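## Task

Place the white earphones in the small chest's top drawer and the red earphones in its bottom drawer, then make sure all drawers are closed and the chest is still standing upright.

## Robot and tools

Robot: two arms, left_arm and right_arm, each ending in a two-finger gripper. Calibrated bases in the scene frame: left_arm near (+0.004, +0.303, -0.005) m, right_arm near (+0.006, -0.305, -0.006) m, both facing roughly along +x. Scene frame: origin at table-top height, halfway between the nominal bases, a few centimetres behind the table's near edge; +x points out over the table, +z up, and left_arm sits on the +y side (arm names do not match image left and right). Each gripper's fingers point along its own +z and open and close along its own y. The reported end_effector_position is the spot between the pads, about 1 cm back from the tips; printed position and orientation can be wrong by a few centimetres, worse at long reach.

Row layout, shared by execute_actions and move: one list of 14 plain numbers covering both arms, each in [-1, 1]. Numbers 1 to 7 are left_arm: dx, dy, dz, rx, ry, rz, opening; numbers 8 to 14 are the same for right_arm. The six pose numbers are an offset, not a pose: they are measured from that arm's Hand target as it stood when the action or move began, along that Hand target's own axes. Scale: 1.0 equals 0.6 m for dx, dy, dz and 180 degrees for rotation; rx, ry, rz form a single rotation vector. Opening is absolute: +1 fully open (0.094 m), -1 closed. Sending 0 for all six pose numbers asks nothing new of that arm; its opening is still a command, so resend the current one to leave the fingers alone.

execute_actions(actions, cameras): actions is a list of actions; each action is a table of up to 15 rows, one per 1/30 s step, the last row repeating until step 15. Every row counts from the action's start pose, not from the row before, and each new action starts from the updated Hand target, so the same offset sent twice moves twice. An empty actions list returns state plus all camera images and the scene number. cameras picks images by name (cam_high, cam_low, cam_left_wrist, cam_right_wrist, or "all"); unknown names void the call.

move(target, speed, blend, opening_speed, grip_force, blocking, cameras): drives each gripper on a straight path toward its offset. target is one 14-number row or a list of up to 15 rows, all offsets counted from the same starting Hand targets. speed is metres per second, 0.002 to 2.9 (default 0.25), turns up to twice that in rad/s; one value or one per target. blend (metres) rounds corners in a list; 0 stops at each. opening_speed is change per second on the -1..+1 scale, at least 0.2; use it to close gently on fragile items. grip_force is newtons per pad, 10 to 50, one value or one per arm, persisting until changed; lower force closes slowly. blocking=false returns after 0.5 s while the move continues. A move is capped at 10 s and ignores obstacles and the other arm. Opening changes in later targets apply only after everything comes to rest there. Avoid paths passing near an arm's own base; route around it.

wait(seconds, 0 to 3600) lets time pass without new commands; a running move keeps going. stop() brakes the running move. zoom_image(camera, region=[x0,y0,x1,y1]) enlarges part of the latest image from that camera, at most 504 by 504 pixels; images are 672x504. finished_scene(scene) ends scene 1 or 2 permanently; the task must already hold without the robot.

Results: per-arm end_effector_position (m) and end_effector_quat_wxyz in the scene frame, Hand target (the commanded pose after clipping, which the next offsets start from), joint positions, velocities and torques, grip_measured on the opening scale, Tool commands, and for moves a move: line such as done (within 10 mm and 2 degrees), off_target, moving, held or fault, plus limits like paced (pose clipped) or held (steps withheld). Done does not mean no contact. Orientation commands are clipped to 40 degrees from the measured one each step. Grippers often stop short or sag and tilt, especially at full reach; check the result and send the remaining gap as a new offset. An arm blocked by something keeps pushing until told to back off past its gripper.

Gripping: grip_measured reads a little wide when empty and slightly narrow under load. Below first contact the squeeze climbs about 1 N per 0.001, then jumps to the force limit; to release, command well above grip_measured.

Joint ranges (rad): waist -2.618 to 3.054, shoulder 0 to 3.142, elbow 0 to 3.142 (straight at 2.901), wrist pitch -1.571 to 1.571, wrist yaw -1.571 to 1.571, wrist roll -2.094 to 2.094.

Cautions: nothing may leave the table; do not drop items from height or release them while moving; avoid fast contact, slamming drawers, or pressing hard on fixtures (the bar, spacers, back plate, low rail) or the table; never let the two arms, grippers or wrist cameras collide or close one gripper on the other's fingers; keep strain off camera cables. Loose objects may occasionally be nudged. Holding loads, stretched poses and pushing at unreachable targets heat motors: MOTOR HOT appears at 75 °C, a fault folds the arm at 90 °C, and at 100 °C it goes limp. Time passes while replying, so faster, smoother work is better.

Each tool is called after "Request:" as name(argument=value, ...) on one line, values as JSON.

## Session

Request:
execute_actions(actions=[])

Scene clock: 0.00 s.
left_arm: end_effector_position=(+0.3118, +0.0787, +0.3146) grip_measured=+1.000 end_effector_quat_wxyz=(+0.426, -0.020, +0.884, -0.191) | right_arm: end_effector_position=(+0.2209, -0.0607, +0.3609) grip_measured=+1.000 end_effector_quat_wxyz=(+0.525, -0.191, +0.821, +0.114)
Joint positions: left_arm=[-0.731 1.305 1.442 -0.773 -0.287 -0.656 0.094] | right_arm=[1.199 1.156 1.429 -0.85 0.692 0.361 0.094]
Joint velocities: within noise
Joint torques (N m): no reading
Heat: left arm: 31 °C; right arm: 32 °C.
Hand target: left_arm +0.3114, +0.0797, +0.3180; +0.428, -0.022, +0.883, -0.191 | right_arm +0.2204, -0.0605, +0.3640; +0.527, -0.190, +0.820, +0.118
Tool commands: left_gripper/opening=+1.0 right_gripper/opening=+1.0

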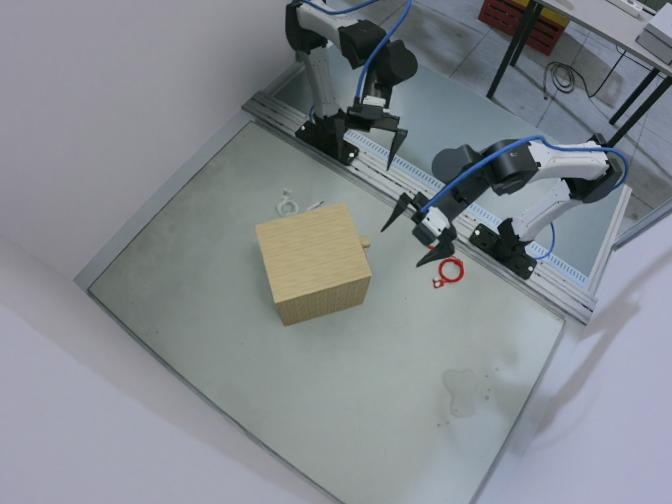

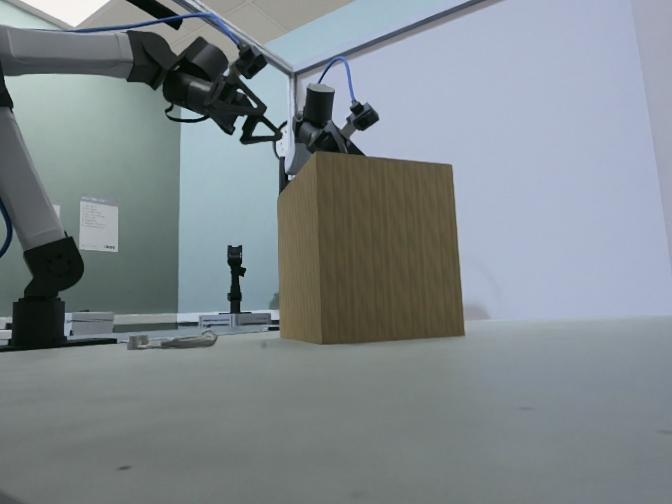

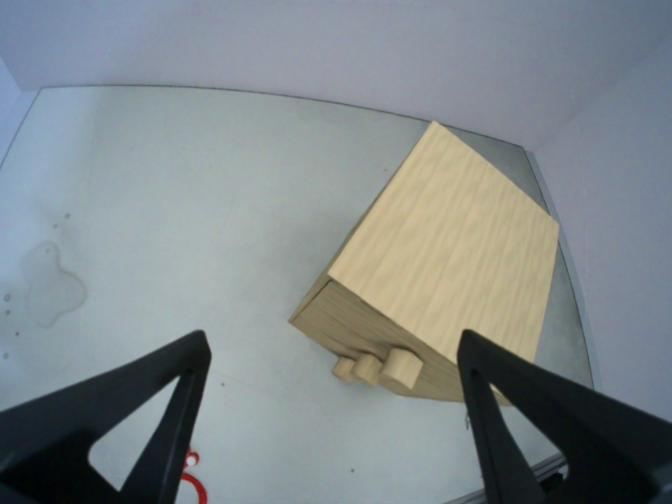

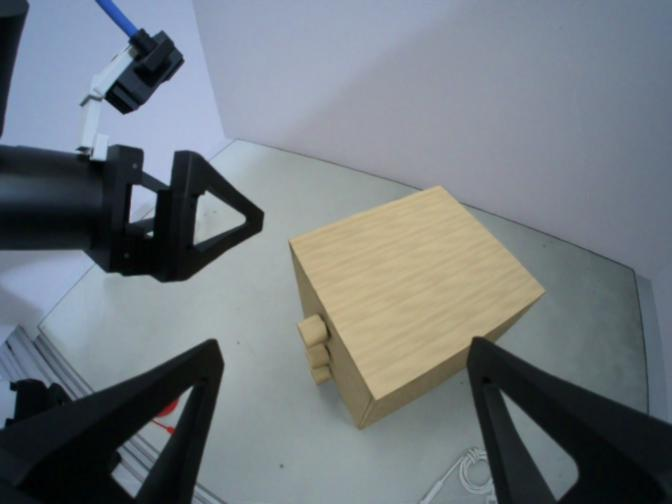

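Request:
move(target=[0.218,0.122,-0.256,-0.0085,0.3186,0.244,1,0.257,-0.329,-0.099,0.080,0.357,0.129,1], cameras=["all"], speed=0.4)

Scene clock: 15.37 s.
left_arm: end_effector_position=(+0.1321, +0.1625, +0.2880) grip_measured=+1.000 end_effector_quat_wxyz=(+0.250, +0.359, +0.892, -0.111) | right_arm: end_effector_position=(+0.2062, -0.2916, +0.2526) grip_measured=+1.000 end_effector_quat_wxyz=(+0.183, +0.003, +0.983, +0.013)
Joint positions: left_arm=[-0.801 0.989 1.489 -1.52 -0.005 -0.059 0.094] | right_arm=[0.096 1.094 1.455 -1.554 0.029 0.11 0.094]
Joint torques (N m): left_arm=[-0.66 -1.03 4.89 0.8 0.07 0.09] | right_arm=[-0.91 -2.43 5.19 0.91 -0.2 -0.06]
Heat: left arm: 34 °C; right arm: 34 °C.
Hand target: left_arm +0.1205, +0.1701, +0.2800; +0.001, +0.383, +0.924, +0.000 | right_arm +0.2001, -0.2905, +0.2500; +0.000, +0.001, +1.000, +0.000
Off the commanded pose: left_arm 0.016 m, 32 deg | right_arm 0.007 m, 21 deg.
joint sent to its limit (left arm) — joint 4 (wrist pitch), lower limit. The joint targets are off in orientation, not in position.
joint sent to its limit (right arm) — joint 4 (wrist pitch), lower limit. The joint targets are off in orientation, not in position.
move: off_target (left_arm, right_arm)

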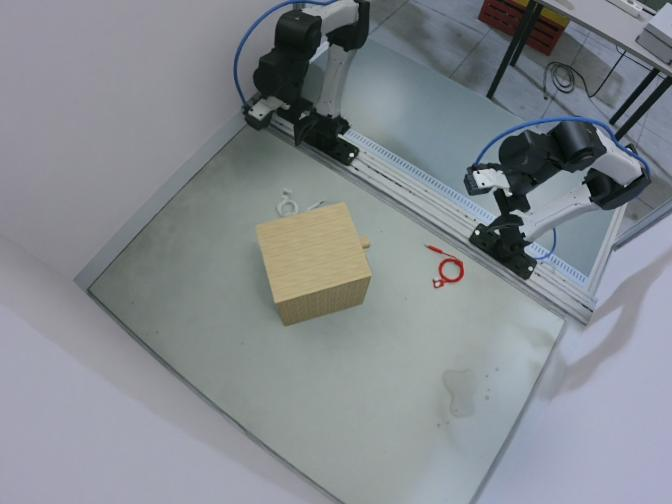

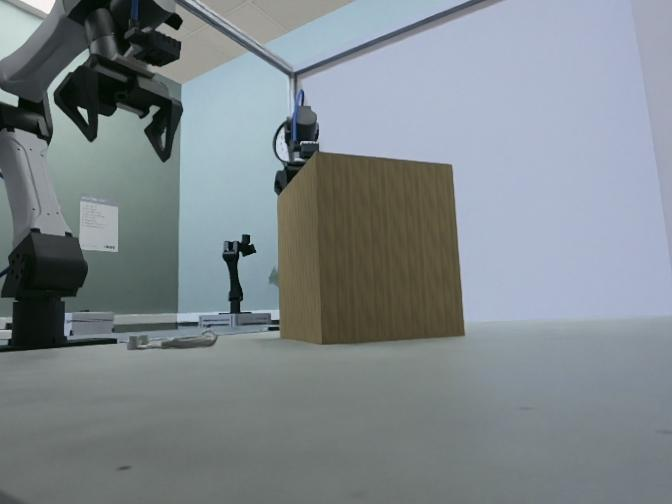

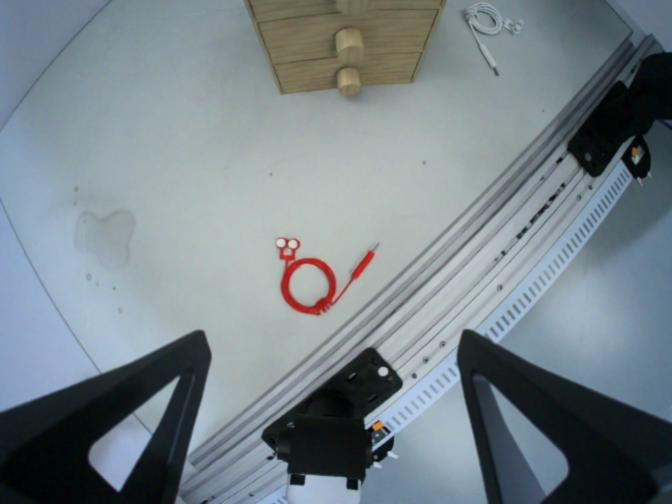

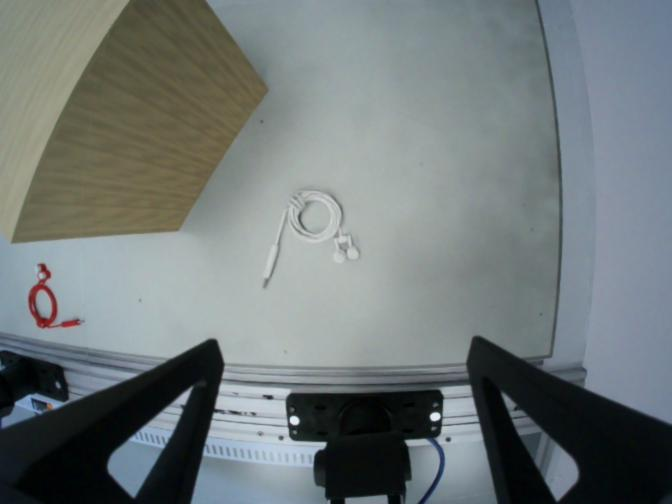

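Request:
move(target=[0.035,-0.035,0.1,-0.01,-0.362,-0.015,1,-0.033,0.067,0.217,0,0,0,1], cameras=["cam_left_wrist","cam_right_wrist"], speed=0.4)

Scene clock: 33.20 s.
left_arm: end_effector_position=(+0.0899, +0.1695, +0.2198) grip_measured=+1.000 end_effector_quat_wxyz=(+0.445, +0.365, +0.776, -0.259) | right_arm: end_effector_position=(+0.2208, -0.2543, +0.1251) grip_measured=+1.000 end_effector_quat_wxyz=(+0.006, +0.001, +1.000, -0.005)
Joint positions: left_arm=[-1.317 0.205 0.74 -1.055 -0.322 -0.277 0.094] | right_arm=[0.249 1.358 1.152 -1.351 0.029 0.267 0.094]
Joint torques (N m): left_arm=[-0.69 2.55 5.34 1.82 -0.42 -0.16] | right_arm=[0.28 -3.23 5.96 0.42 -0.19 0.06]
Heat: left arm: 32 °C; right arm: 33 °C.
Hand target: left_arm +0.0910, +0.1701, +0.2200; +0.504, +0.302, +0.786, -0.193 | right_arm +0.2199, -0.2504, +0.1198; +0.000, +0.001, +1.000, +0.000
Off the commanded pose: left_arm 0.001 m, 13 deg | right_arm 0.007 m, 1 deg.
move: off_target (left_arm)

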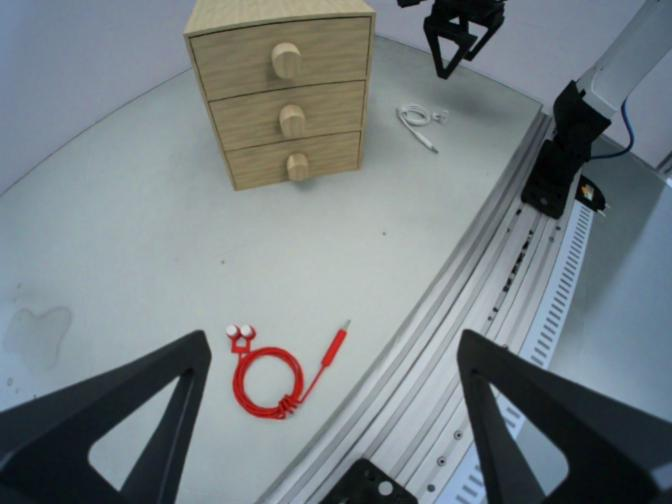

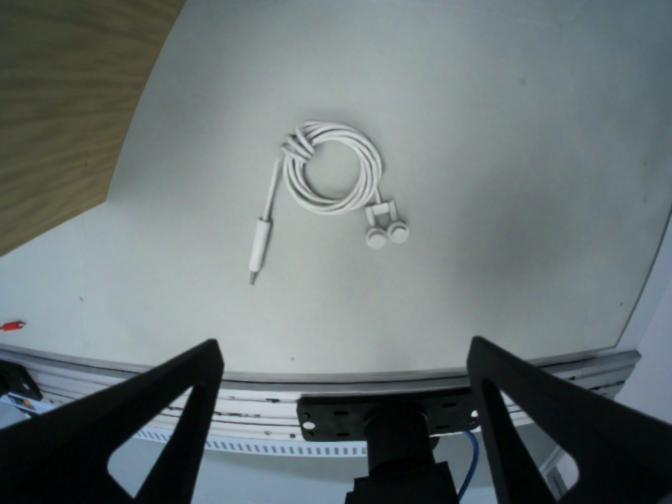

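Request:
move(target=[0.001,0.015,0.156,0,-0.139,0,1,-0.060,0.056,0.141,0,0,0,-0.04], cameras=["all"], speed=0.3)

Scene clock: 46.87 s.
left_arm: end_effector_position=(+0.1602, +0.1209, +0.1773) grip_measured=+1.000 end_effector_quat_wxyz=(+0.656, +0.254, +0.667, -0.246) | right_arm: end_effector_position=(+0.2591, -0.2204, +0.0414) grip_measured=-0.038 end_effector_quat_wxyz=(+0.007, +0.001, +1.000, -0.004)
Joint positions: left_arm=[-1.16 0.009 0.059 -0.076 -0.459 -0.014 0.094] | right_arm=[0.329 1.586 1.019 -0.989 0.029 0.347 0.045]
Joint torques (N m): left_arm=[0.73 1.03 6.82 2.01 0.06 0.04] | right_arm=[0.43 -4.74 5.31 0.48 -0.12 0.06]
Heat: left arm: 34 °C; right arm: 32 °C.
Hand target: left_arm +0.1601, +0.1201, +0.1803; +0.662, +0.253, +0.658, -0.253 | right_arm +0.2559, -0.2168, +0.0352; +0.000, +0.000, +1.000, +0.000
Off the commanded pose: left_arm 0.003 m, 2 deg | right_arm 0.008 m, 1 deg.
joint sent to its limit (left arm) — joint 2 (shoulder), lower limit. The joint targets still meet the commanded pose.
move: done

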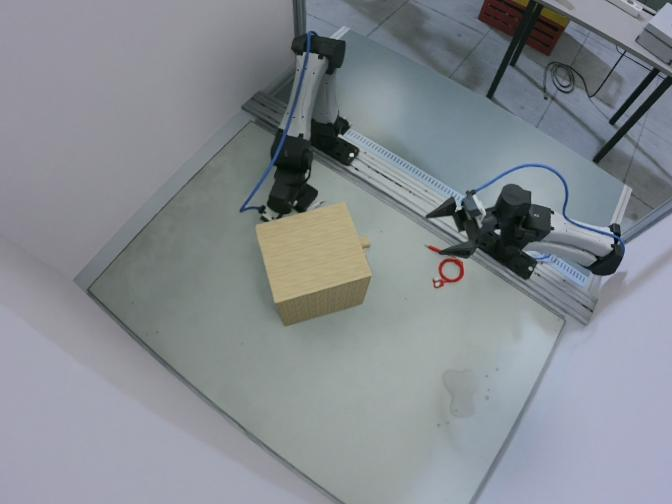

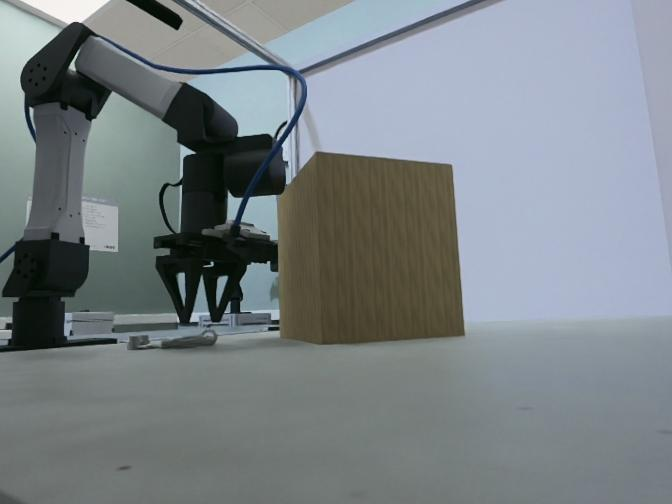

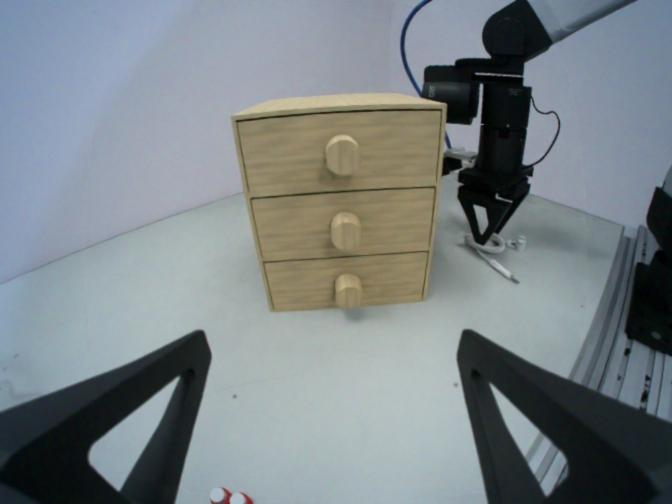

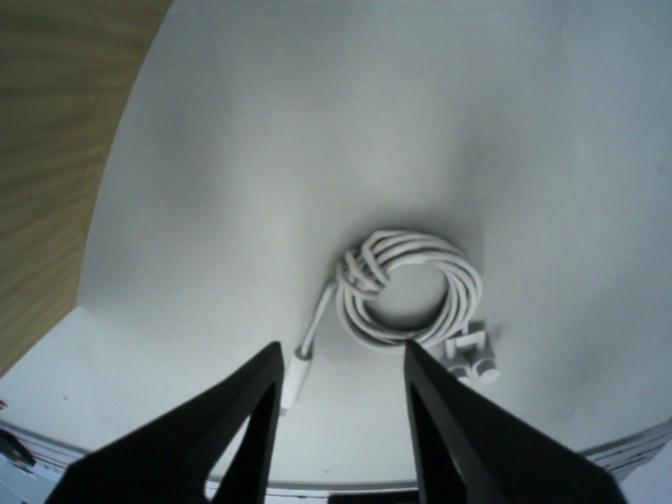

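Request:
move(target=[-0.038,0,0.133,-0.017,0,0,0.1,0,-0.007,0.048,0,0,0,-0.04], cameras=["cam_left_wrist","cam_right_wrist"], speed=0.15)

Scene clock: 55.17 s.
left_arm: end_effector_position=(+0.2163, +0.0704, +0.1875) grip_measured=+0.103 end_effector_quat_wxyz=(+0.656, +0.241, +0.678, -0.227) | right_arm: end_effector_position=(+0.2575, -0.2216, +0.0150) grip_measured=-0.038 end_effector_quat_wxyz=(+0.005, +0.001, +1.000, -0.005)
Joint positions: left_arm=[-0.983 0.841 0.158 0.64 -0.328 -0.012 0.052] | right_arm=[0.325 1.623 0.945 -0.882 0.029 0.344 0.045]
Joint torques (N m): left_arm=[0.75 -0.35 9.63 2.09 0.06 0.03] | right_arm=[-0.76 -4.46 4.63 0.47 -0.19 -0.08]
Heat: left arm: 36 °C; right arm: 32 °C.
Hand target: left_arm +0.2193, +0.0667, +0.2035; +0.669, +0.235, +0.665, -0.236 | right_arm +0.2559, -0.2209, +0.0063; +0.000, +0.001, +1.000, +0.000
Off the commanded pose: left_arm 0.017 m, 2 deg | right_arm 0.009 m, 1 deg.
move: off_target (left_arm)

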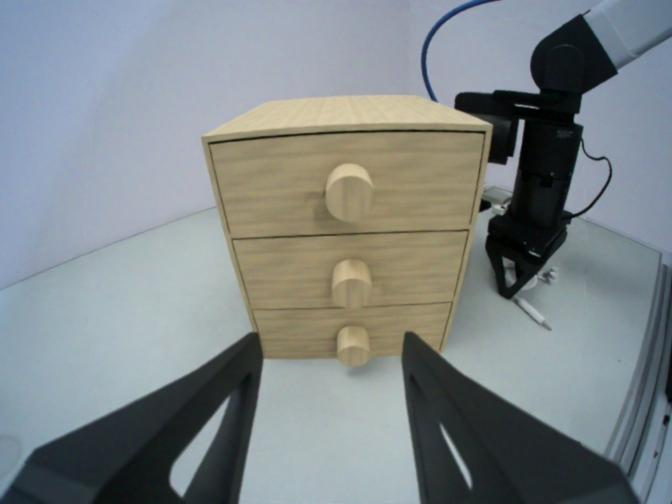

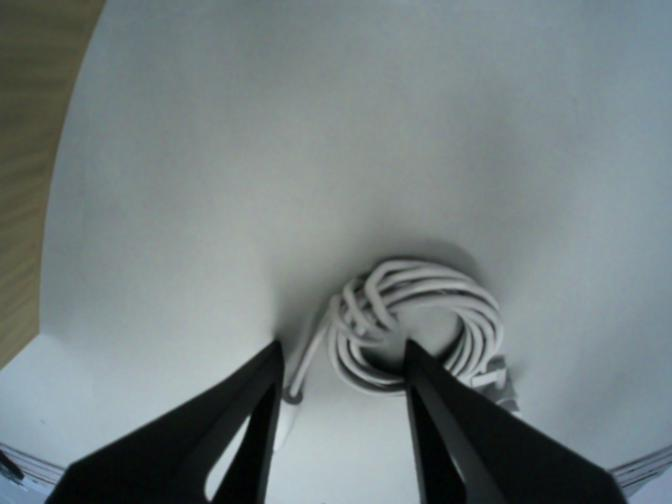

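Request:
move(target=[-0.067,-0.01,0.02,0,0,0,0.1,0,0,0.009,0,0,0,-0.04], speed=0.15, cameras=["cam_left_wrist","cam_right_wrist"])

Request:
move(target=[0,0,0,0,0,0,0.1,0,0,0,0,0,0,-1], opening_speed=0.8, cameras=["cam_left_wrist","cam_right_wrist"])

Scene clock: 65.33 s.
left_arm: end_effector_position=(+0.2236, +0.0583, +0.2304) grip_measured=+0.103 end_effector_quat_wxyz=(+0.661, +0.239, +0.673, -0.230) | right_arm: end_effector_position=(+0.2576, -0.2216, +0.0147) grip_measured=-0.038 end_effector_quat_wxyz=(+0.005, +0.001, +1.000, -0.005)
Joint positions: left_arm=[-0.983 0.837 0.322 0.489 -0.328 -0.011 0.052] | right_arm=[0.325 1.623 0.944 -0.88 0.029 0.342 0.045]
Joint torques (N m): left_arm=[-0.28 -0.75 10.28 1.91 -0.06 0.01] | right_arm=[-0.65 -3.51 3.47 0.73 -0.17 -0.05]
Heat: left arm: 38 °C; right arm: 32 °C.
Hand target: left_arm +0.2246, +0.0546, +0.2438; +0.669, +0.235, +0.665, -0.236 | right_arm +0.2560, -0.2209, +0.0010; +0.000, +0.001, +1.000, +0.000
Off the commanded pose: left_arm 0.014 m, 2 deg | right_arm 0.014 m, 1 deg.
move: off_target (left_arm, right_arm)

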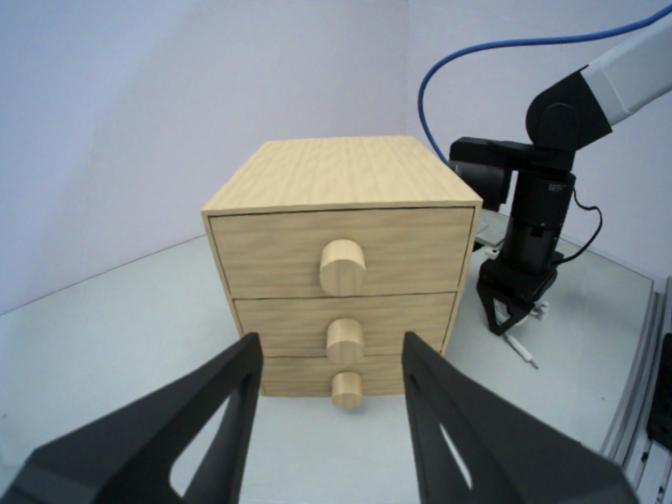

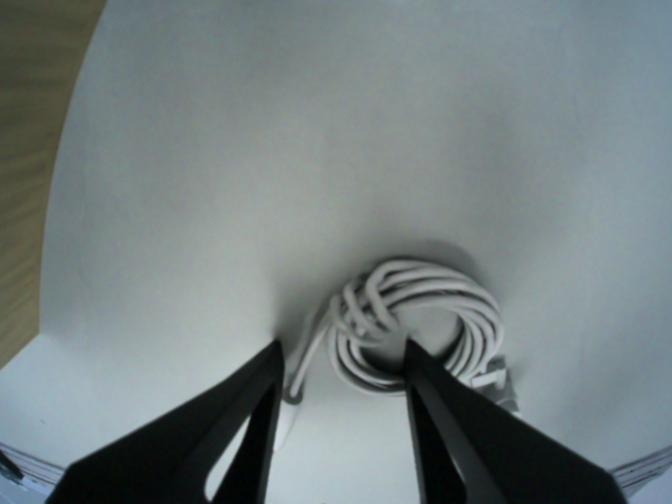

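Scene clock: 66.73 s.
left_arm: end_effector_position=(+0.2236, +0.0583, +0.2302) grip_measured=+0.103 end_effector_quat_wxyz=(+0.661, +0.239, +0.674, -0.230) | right_arm: end_effector_position=(+0.2618, -0.2172, +0.0145) grip_measured=-0.901 end_effector_quat_wxyz=(+0.013, +0.001, +1.000, +0.007)
Joint positions: left_arm=[-0.983 0.837 0.322 0.489 -0.328 -0.011 0.052] | right_arm=[0.324 1.623 0.942 -0.856 0.012 0.341 0.005]
Joint torques (N m): left_arm=[-0.29 -0.76 10.28 1.92 -0.06 0.01] | right_arm=[-0.51 -3.79 3.77 0.53 0.04 -0.01]
Heat: left arm: 38 °C; right arm: 32 °C.
Hand target: left_arm +0.2246, +0.0546, +0.2438; +0.669, +0.235, +0.665, -0.236 | right_arm +0.2559, -0.2210, +0.0010; +0.000, +0.000, +1.000, +0.000
Off the commanded pose: left_arm 0.014 m, 2 deg | right_arm 0.015 m, 2 deg.
move: done

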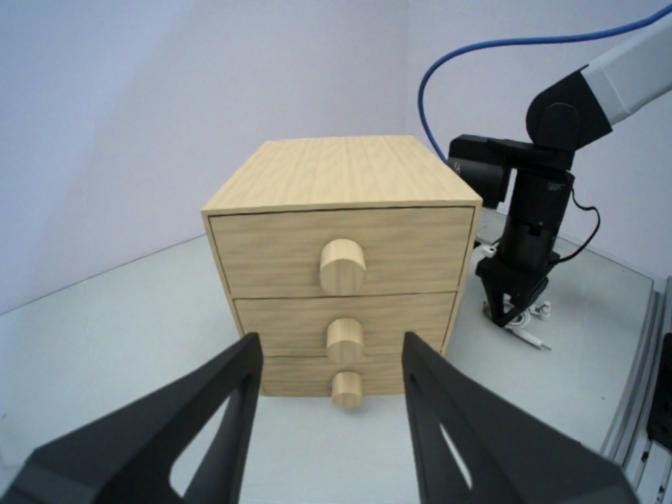

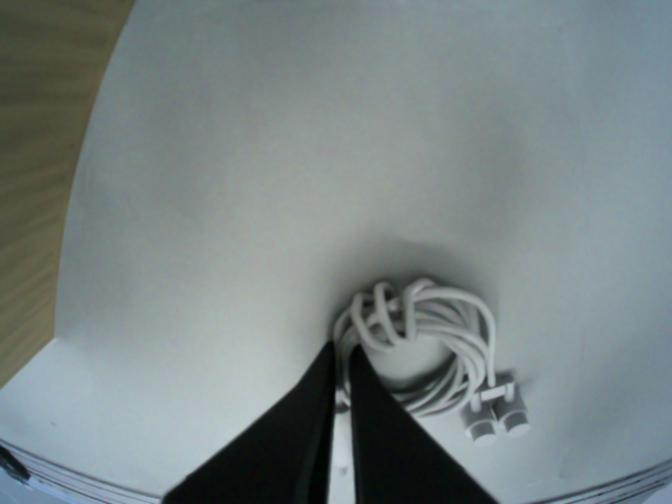

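Request:
move(target=[0.0,0,0.06,0,0,0,0.1,0,0,-0.4,0,0,0,-1], speed=0.2, cameras=["cam_left_wrist","cam_right_wrist"])

Scene clock: 70.50 s.
left_arm: end_effector_position=(+0.2489, +0.0360, +0.2278) grip_measured=+0.103 end_effector_quat_wxyz=(+0.656, +0.241, +0.678, -0.227) | right_arm: end_effector_position=(+0.2567, -0.2217, +0.2309) grip_measured=-0.912 end_effector_quat_wxyz=(+0.097, +0.000, +0.995, +0.037)
Joint positions: left_arm=[-0.934 1.042 0.398 0.601 -0.281 -0.011 0.052] | right_arm=[0.328 1.427 1.62 -1.552 0.012 0.341 0.004]
Joint torques (N m): left_arm=[0.75 -1.8 9.96 2.1 0.09 0.01] | right_arm=[0.28 -4.68 9.11 0.59 -0.01 0.07]
Heat: left arm: 38 °C; right arm: 31 °C.
Hand target: left_arm +0.2526, +0.0320, +0.2439; +0.669, +0.235, +0.665, -0.236 | right_arm +0.2560, -0.2209, +0.2410; +0.000, +0.000, +1.000, +0.000
Off the commanded pose: left_arm 0.017 m, 2 deg | right_arm 0.010 m, 12 deg.
joint sent to its limit (right arm) — joint 4 (wrist pitch), lower limit. The joint targets are off in orientation, not in position.
move: off_target (left_arm, right_arm)

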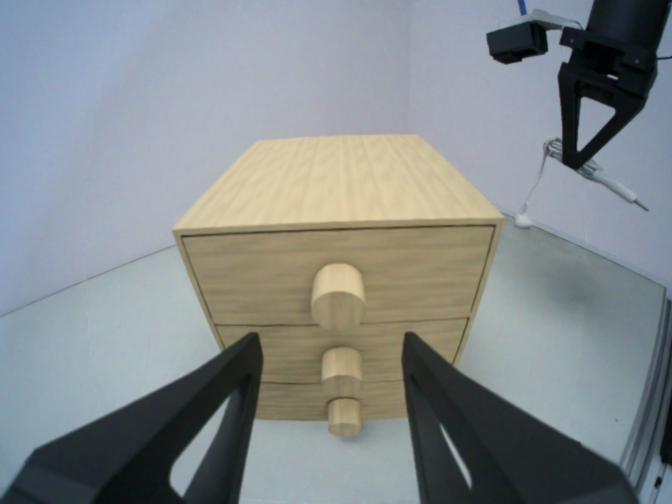

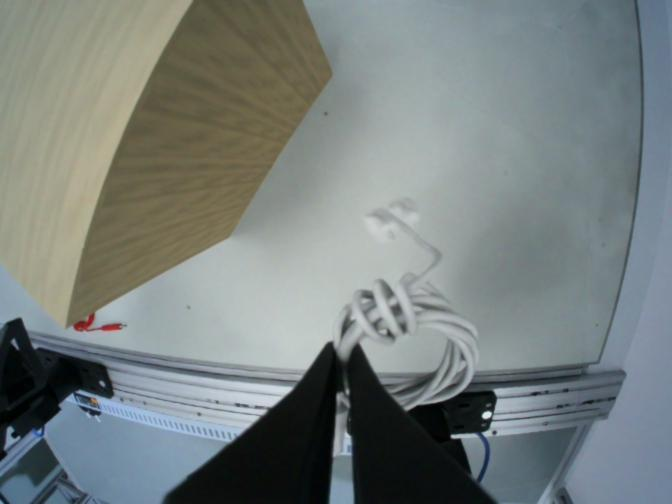

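Request:
move(target=[[0.0,0,0.070,0,0,0,0.1,0,0,-0.12,0,0,0,-1],[0.0,0,0.070,0,0,0,-0.75,0,0,-0.12,0,0,0,-1]], speed=0.12, cameras=["cam_left_wrist","cam_right_wrist"])

Scene clock: 74.87 s.
left_arm: end_effector_position=(+0.2807, +0.0097, +0.2306) grip_measured=-0.746 end_effector_quat_wxyz=(+0.657, +0.240, +0.677, -0.229) | right_arm: end_effector_position=(+0.2590, -0.2207, +0.3020) grip_measured=-0.912 end_effector_quat_wxyz=(+0.214, +0.000, +0.974, +0.080)
Joint positions: left_arm=[-0.887 1.251 0.513 0.7 -0.232 -0.011 0.012] | right_arm=[0.333 1.339 1.787 -1.554 0.012 0.342 0.004]
Joint torques (N m): left_arm=[0.75 -3.1 9.68 2.12 0.06 0.01] | right_arm=[0.38 -3.96 8.68 1.15 0.06 0.07]
Heat: left arm: 38 °C; right arm: 32 °C.
Hand target: left_arm +0.2853, +0.0057, +0.2443; +0.669, +0.235, +0.665, -0.236 | right_arm +0.2561, -0.2209, +0.3130; +0.000, +0.001, +1.000, +0.000
Off the commanded pose: left_arm 0.015 m, 2 deg | right_arm 0.011 m, 26 deg.
joint sent to its limit (right arm) — joint 4 (wrist pitch), lower limit. The joint targets are off in orientation, not in position.
move: off_target (left_arm, right_arm); target 2's new opening was sent with left_arm's hand 0.015 m and 2 deg from that target

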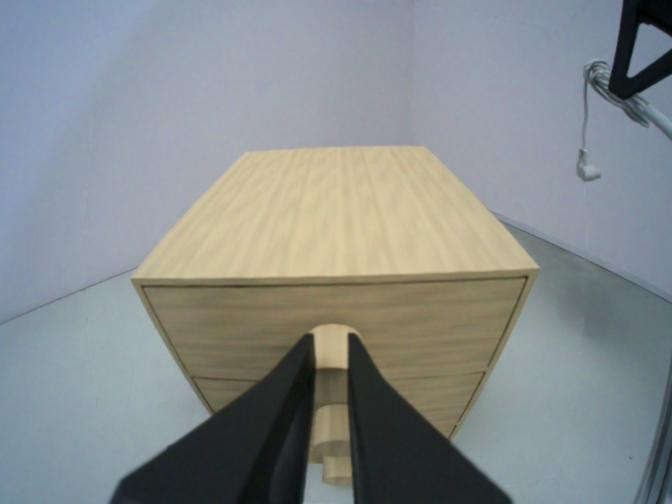

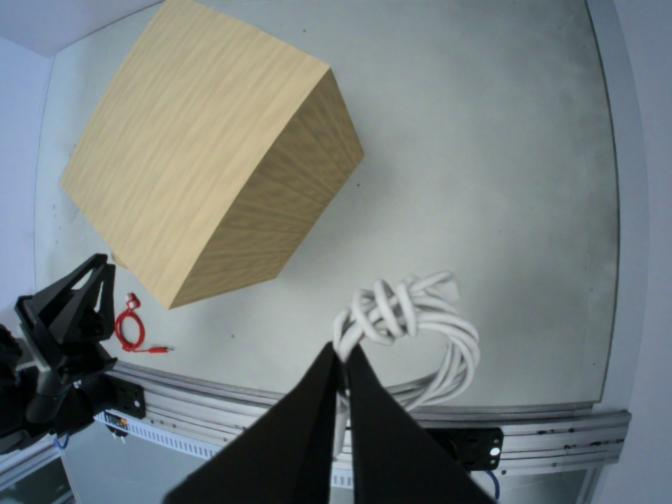

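Request:
move(target=[0.0,0,0.0,0,0,0,-1,0,0,0,0,0,0,-1], cameras=["cam_left_wrist"])

Scene clock: 77.30 s.
left_arm: end_effector_position=(+0.2807, +0.0097, +0.2306) grip_measured=-0.994 end_effector_quat_wxyz=(+0.657, +0.240, +0.677, -0.229) | right_arm: end_effector_position=(+0.2590, -0.2207, +0.3020) grip_measured=-0.912 end_effector_quat_wxyz=(+0.214, +0.000, +0.974, +0.080)
Joint positions: left_arm=[-0.887 1.251 0.513 0.7 -0.232 -0.011 0] | right_arm=[0.333 1.339 1.787 -1.554 0.012 0.342 0.004]
Joint torques (N m): left_arm=[0.76 -3.11 9.68 2.11 0.06 0.01] | right_arm=[0.1 -4.03 8.75 1.09 0 0.02]
Heat: left arm: 38 °C; right arm: 32 °C.
Hand target: left_arm +0.2854, +0.0057, +0.2443; +0.669, +0.235, +0.665, -0.236 | right_arm +0.2561, -0.2209, +0.3130; +0.000, +0.001, +1.000, +0.000
Off the commanded pose: left_arm 0.015 m, 2 deg | right_arm 0.011 m, 26 deg.
joint sent to its limit (right arm) — joint 4 (wrist pitch), lower limit. The joint targets are off in orientation, not in position.
move: done

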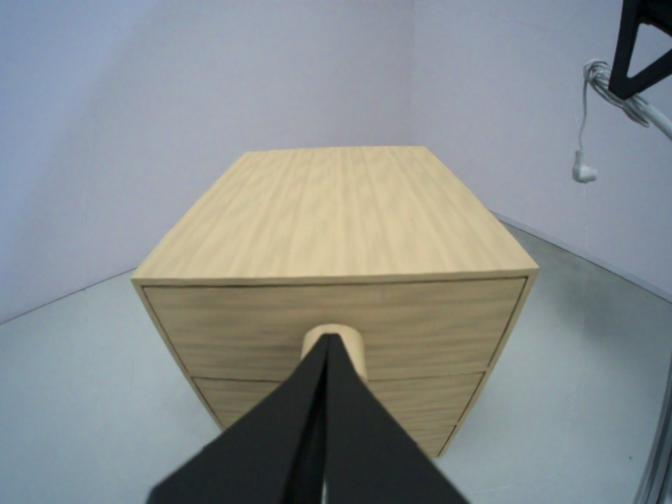

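Request:
move(target=[[0.0,0,-0.055,0,0,0,0.1,0,0,0,0,0,0,-1],[0.057,0,-0.055,0,0,0,0.1,0,0,0,0,0,0,-1]], speed=0.15, blend=0.01, cameras=["cam_left_wrist"])

Scene clock: 83.93 s.
left_arm: end_effector_position=(+0.2593, +0.0250, +0.2127) grip_measured=+0.097 end_effector_quat_wxyz=(+0.665, +0.239, +0.664, -0.242) | right_arm: end_effector_position=(+0.2590, -0.2207, +0.3020) grip_measured=-0.912 end_effector_quat_wxyz=(+0.214, +0.000, +0.974, +0.080)
Joint positions: left_arm=[-0.909 1.2 0.361 0.837 -0.236 -0.011 0.052] | right_arm=[0.333 1.339 1.787 -1.554 0.012 0.342 0.004]
Joint torques (N m): left_arm=[-0.65 -2.45 6.11 2.09 -0.31 0] | right_arm=[0.27 -4.31 8.75 1.07 0.06 0.08]
Heat: left arm: 38 °C; right arm: 32 °C.
Hand target: left_arm +0.2598, +0.0263, +0.2098; +0.669, +0.235, +0.665, -0.236 | right_arm +0.2561, -0.2209, +0.3130; +0.000, +0.001, +1.000, +0.000
Off the commanded pose: left_arm 0.003 m, 1 deg | right_arm 0.011 m, 26 deg.
joint sent to its limit (right arm) — joint 4 (wrist pitch), lower limit. The joint targets are off in orientation, not in position.
move: done

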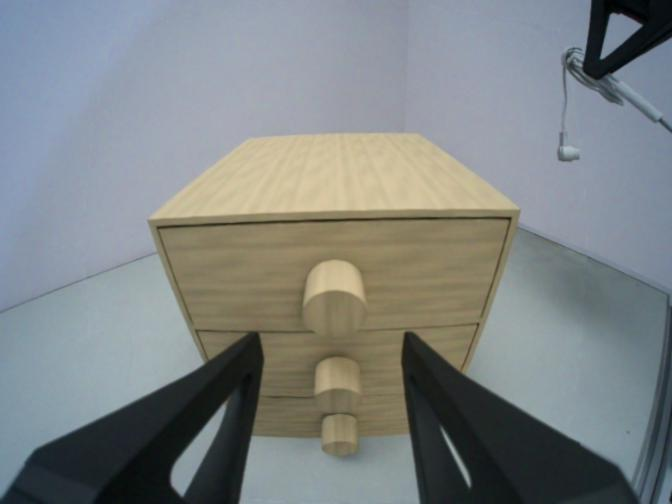

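Request:
move(target=[0.027,0,0.058,0,0,0,0.1,0,0,0,0,0,0,-1], speed=0.15, cameras=["cam_left_wrist"])

Scene clock: 87.80 s.
left_arm: end_effector_position=(+0.2819, +0.0084, +0.1837) grip_measured=+0.097 end_effector_quat_wxyz=(+0.658, +0.239, +0.675, -0.231) | right_arm: end_effector_position=(+0.2590, -0.2207, +0.3020) grip_measured=-0.912 end_effector_quat_wxyz=(+0.214, +0.000, +0.974, +0.080)
Joint positions: left_arm=[-0.887 1.43 0.399 1 -0.23 -0.011 0.052] | right_arm=[0.333 1.339 1.787 -1.554 0.012 0.342 0.004]
Joint torques (N m): left_arm=[0.76 -3.63 8.35 2.13 0.04 0.01] | right_arm=[0.13 -4.01 8.9 1.09 0.02 0.02]
Heat: left arm: 38 °C; right arm: 32 °C.
Hand target: left_arm +0.2869, +0.0044, +0.1937; +0.669, +0.236, +0.665, -0.236 | right_arm +0.2561, -0.2209, +0.3130; +0.000, +0.001, +1.000, +0.000
Off the commanded pose: left_arm 0.012 m, 2 deg | right_arm 0.011 m, 26 deg.
joint sent to its limit (right arm) — joint 4 (wrist pitch), lower limit. The joint targets are off in orientation, not in position.
move: off_target (left_arm)

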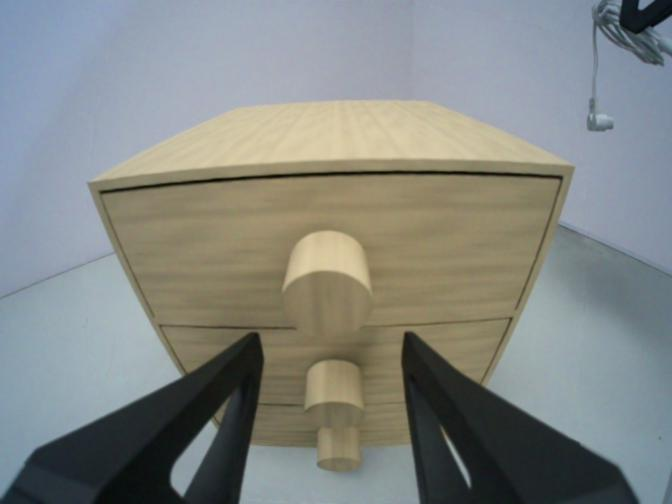

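Request:
move(target=[[-0.008,0.005,0.058,0,0,0,0.1,0,0,0,0,0,0,-1],[-0.008,0.005,0.058,0,0,0,-0.6,0,0,0,0,0,0,-1]], speed=0.12, opening_speed=0.8, cameras=["cam_left_wrist"])

Scene clock: 91.93 s.
left_arm: end_effector_position=(+0.3071, -0.0085, +0.1880) grip_measured=-0.464 end_effector_quat_wxyz=(+0.659, +0.238, +0.675, -0.231) | right_arm: end_effector_position=(+0.2590, -0.2207, +0.3020) grip_measured=-0.912 end_effector_quat_wxyz=(+0.214, +0.000, +0.974, +0.080)
Joint positions: left_arm=[-0.852 1.537 0.51 0.998 -0.197 -0.011 0.025] | right_arm=[0.333 1.339 1.787 -1.554 0.012 0.342 0.004]
Joint torques (N m): left_arm=[1.16 -3.86 9.99 1.99 0.11 0.01] | right_arm=[0.24 -3.9 8.72 1.07 0.02 0.02]
Heat: left arm: 39 °C; right arm: 32 °C.
Hand target: left_arm +0.3159, -0.0151, +0.1988; +0.669, +0.235, +0.665, -0.236 | right_arm +0.2561, -0.2209, +0.3130; +0.000, +0.001, +1.000, +0.000
Off the commanded pose: left_arm 0.015 m, 2 deg | right_arm 0.011 m, 26 deg.
joint sent to its limit (right arm) — joint 4 (wrist pitch), lower limit. The joint targets are off in orientation, not in position.
move: off_target (left_arm); target 2's new opening was sent with left_arm's hand 0.015 m and 2 deg from that target

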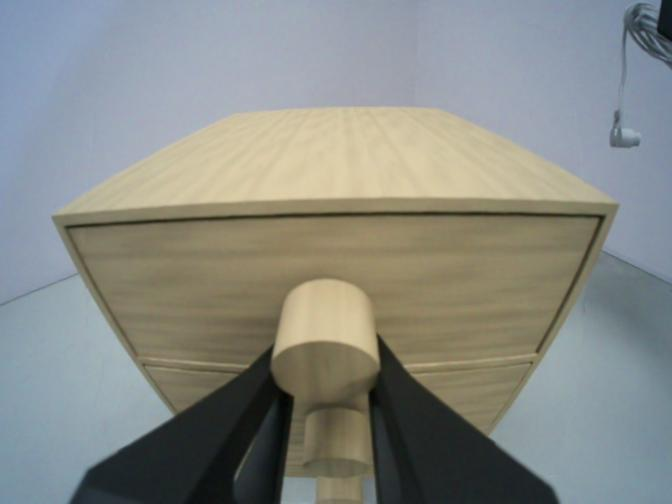

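Request:
move(target=[0,0,-0.2,0,0,0,-0.75,0,0,0,0,0,0,-1], speed=0.1, cameras=["all"])

Scene clock: 95.53 s.
left_arm: end_effector_position=(+0.2222, +0.0570, +0.1869) grip_measured=-0.466 end_effector_quat_wxyz=(+0.654, +0.249, +0.675, -0.235) | right_arm: end_effector_position=(+0.2590, -0.2207, +0.3020) grip_measured=-0.912 end_effector_quat_wxyz=(+0.214, +0.000, +0.974, +0.080)
Joint positions: left_arm=[-0.972 0.957 0.183 0.733 -0.295 -0.011 0.025] | right_arm=[0.333 1.339 1.787 -1.554 0.012 0.342 0.004]
Joint torques (N m): left_arm=[-0.65 -3.36 7.17 2.14 -0.37 0.01] | right_arm=[0.08 -4.25 8.72 1.09 -0.01 0.03]
Heat: left arm: 39 °C; right arm: 32 °C.
Hand target: left_arm +0.2225, +0.0603, +0.1982; +0.669, +0.235, +0.665, -0.236 | right_arm +0.2561, -0.2209, +0.3130; +0.000, +0.001, +1.000, +0.000
Off the commanded pose: left_arm 0.012 m, 3 deg | right_arm 0.011 m, 26 deg.
joint sent to its limit (right arm) — joint 4 (wrist pitch), lower limit. The joint targets are off in orientation, not in position.
move: off_target (left_arm)

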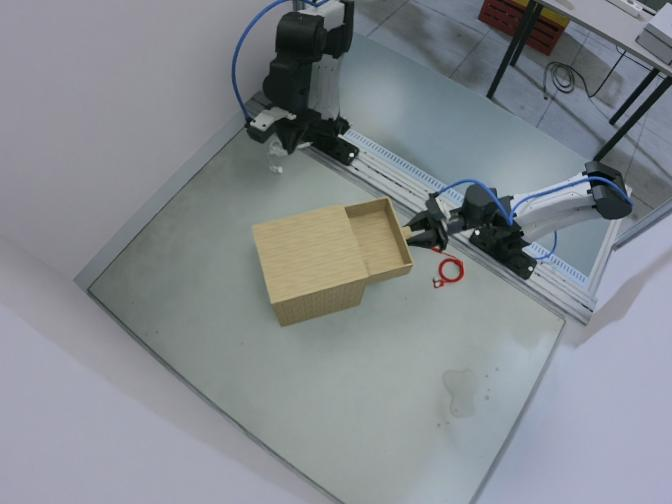

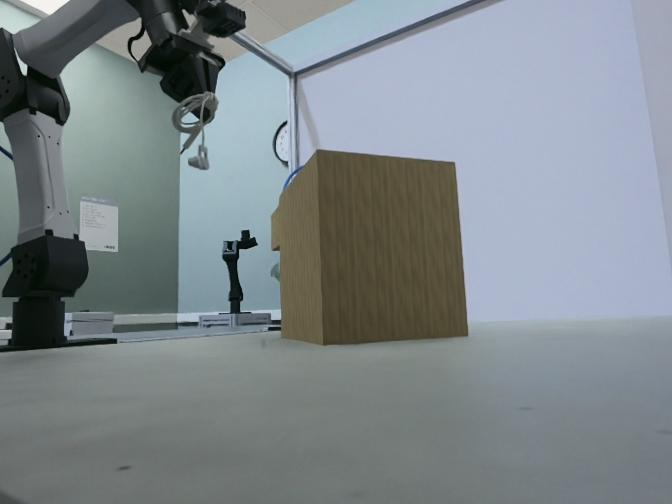

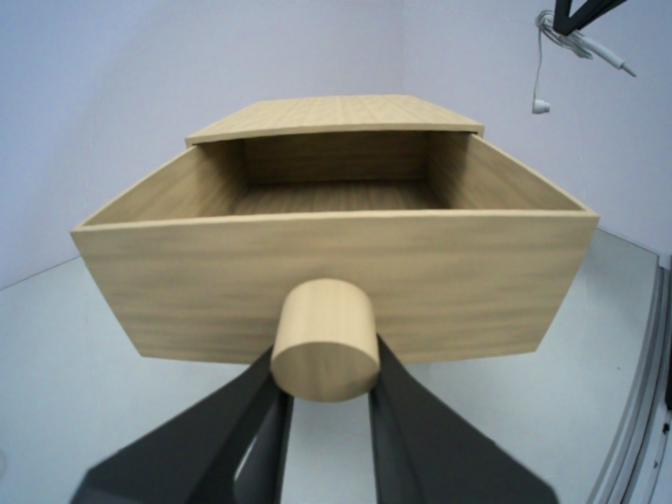

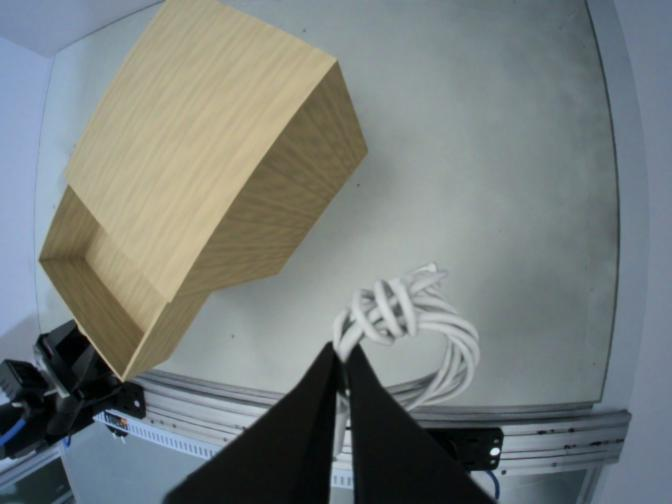

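Request:
move(target=[[0,0,0,0,0,0,-0.75,0,0,-0.117,0,0,0,-1],[0,0,0,0,0,0,-0.75,-0.043,0.435,-0.112,0,0,0.111,-1],[0,0,0,0,0,0,-0.75,-0.043,0.435,0.06,0,0,0.111,-1]], speed=0.2, blend=0.03, cameras=["all"])

Scene clock: 108.87 s.
left_arm: end_effector_position=(+0.2222, +0.0570, +0.1868) grip_measured=-0.466 end_effector_quat_wxyz=(+0.654, +0.249, +0.675, -0.235) | right_arm: end_effector_position=(+0.2835, +0.0399, +0.2844) grip_measured=-0.912 end_effector_quat_wxyz=(+0.120, +0.163, +0.959, +0.199)
Joint positions: left_arm=[-0.972 0.957 0.183 0.733 -0.295 -0.011 0.025] | right_arm=[0.904 2.038 2.489 -1.558 0.042 1.244 0.004]
Joint torques (N m): left_arm=[-0.65 -3.3 7.19 2.09 -0.37 0] | right_arm=[-0.62 -8.01 5.26 1 -0.11 0]
Heat: left arm: 41 °C; right arm: 32 °C.
Hand target: left_arm +0.2225, +0.0603, +0.1981; +0.669, +0.235, +0.665, -0.236 | right_arm +0.2822, +0.0401, +0.2769; +0.000, +0.174, +0.985, +0.000
Off the commanded pose: left_arm 0.012 m, 3 deg | right_arm 0.007 m, 27 deg.
joint sent to its limit (right arm) — joint 4 (wrist pitch), lower limit. The joint targets are off in orientation, not in position.
move: off_target (right_arm); limits=paced

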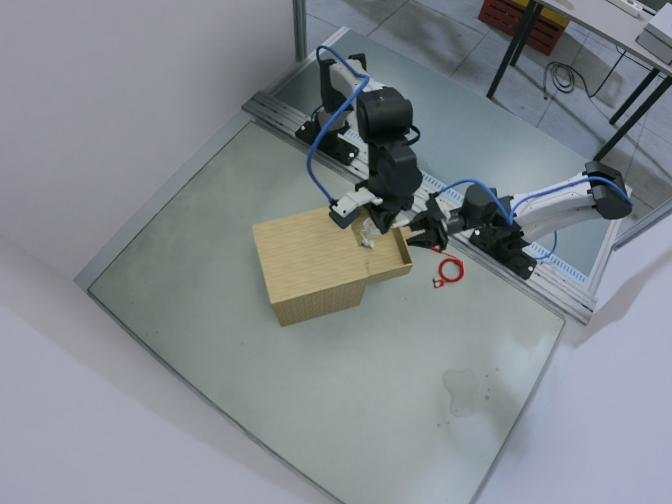

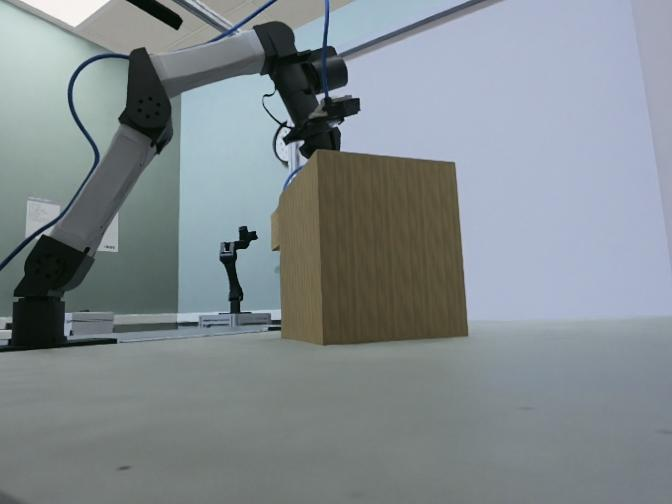

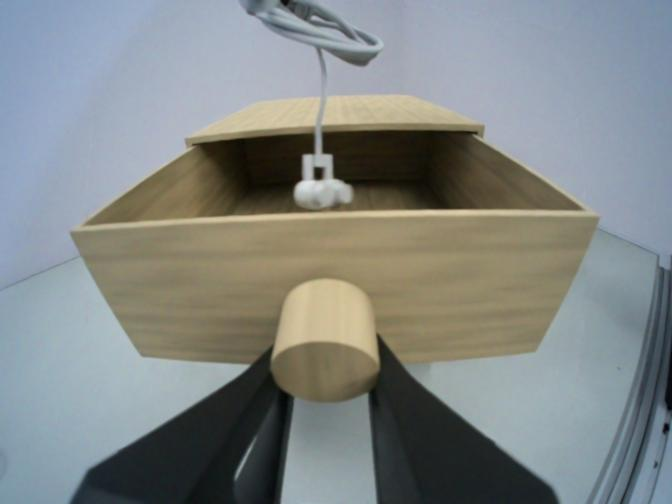

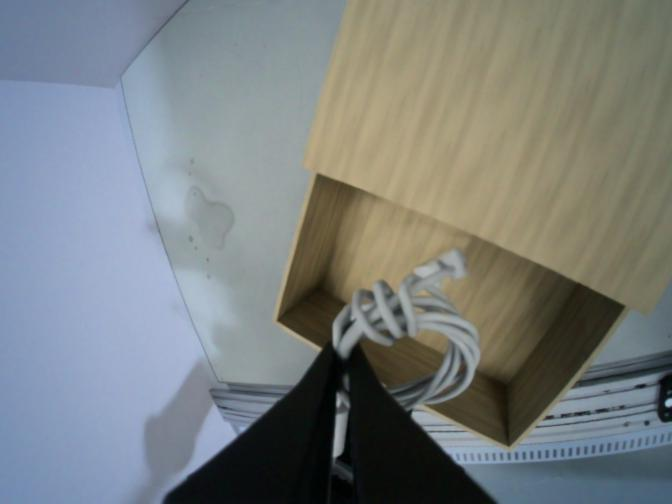

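Request:
move(target=[[0,0,0,0,0,0,-0.75,-0.044,-0.0125,0.078,0,0,0,-1],[0,0,0,0,0,0,-0.75,-0.044,-0.0125,0.078,0,0,0,-0.4]], speed=0.12, cameras=["cam_left_wrist","cam_right_wrist"])

Scene clock: 115.17 s.
left_arm: end_effector_position=(+0.2222, +0.0570, +0.1868) grip_measured=-0.466 end_effector_quat_wxyz=(+0.654, +0.249, +0.675, -0.235) | right_arm: end_effector_position=(+0.3048, +0.0239, +0.2416) grip_measured=-0.403 end_effector_quat_wxyz=(+0.094, +0.174, +0.970, +0.144)
Joint positions: left_arm=[-0.972 0.957 0.183 0.733 -0.295 -0.011 0.025] | right_arm=[0.838 2.085 2.415 -1.558 0.028 1.201 0.028]
Joint torques (N m): left_arm=[-0.66 -3.3 7.19 2.09 -0.37 0.01] | right_arm=[-0.7 -7.9 5.31 0.85 -0.1 -0.09]
Heat: left arm: 41 °C; right arm: 32 °C.
Hand target: left_arm +0.2225, +0.0602, +0.1982; +0.669, +0.235, +0.665, -0.236 | right_arm +0.3044, +0.0239, +0.2300; +0.000, +0.174, +0.985, +0.000
Off the commanded pose: left_arm 0.012 m, 3 deg | right_arm 0.012 m, 20 deg.
joint sent to its limit (right arm) — joint 4 (wrist pitch), lower limit. The joint targets are off in orientation, not in position.
move: off_target (right_arm); target 2's new opening was sent with right_arm's hand 0.012 m and 20 deg from that target

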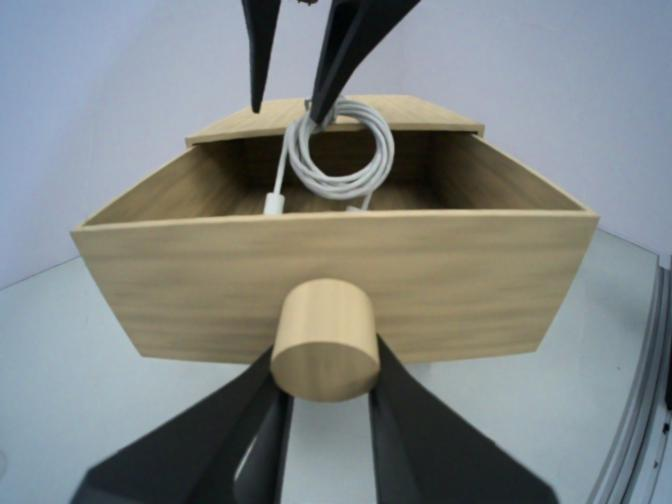

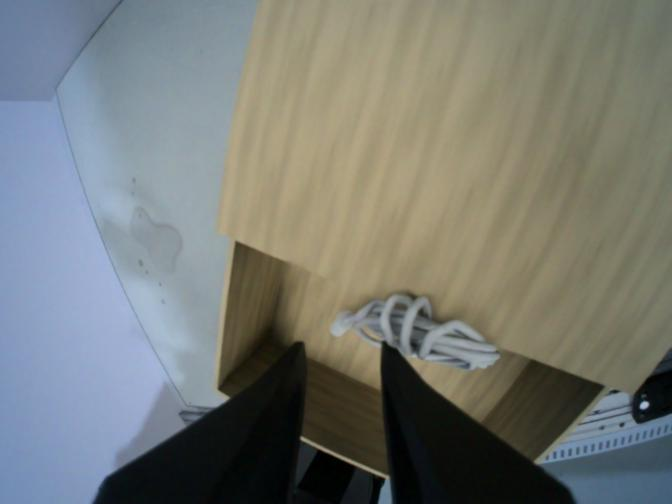

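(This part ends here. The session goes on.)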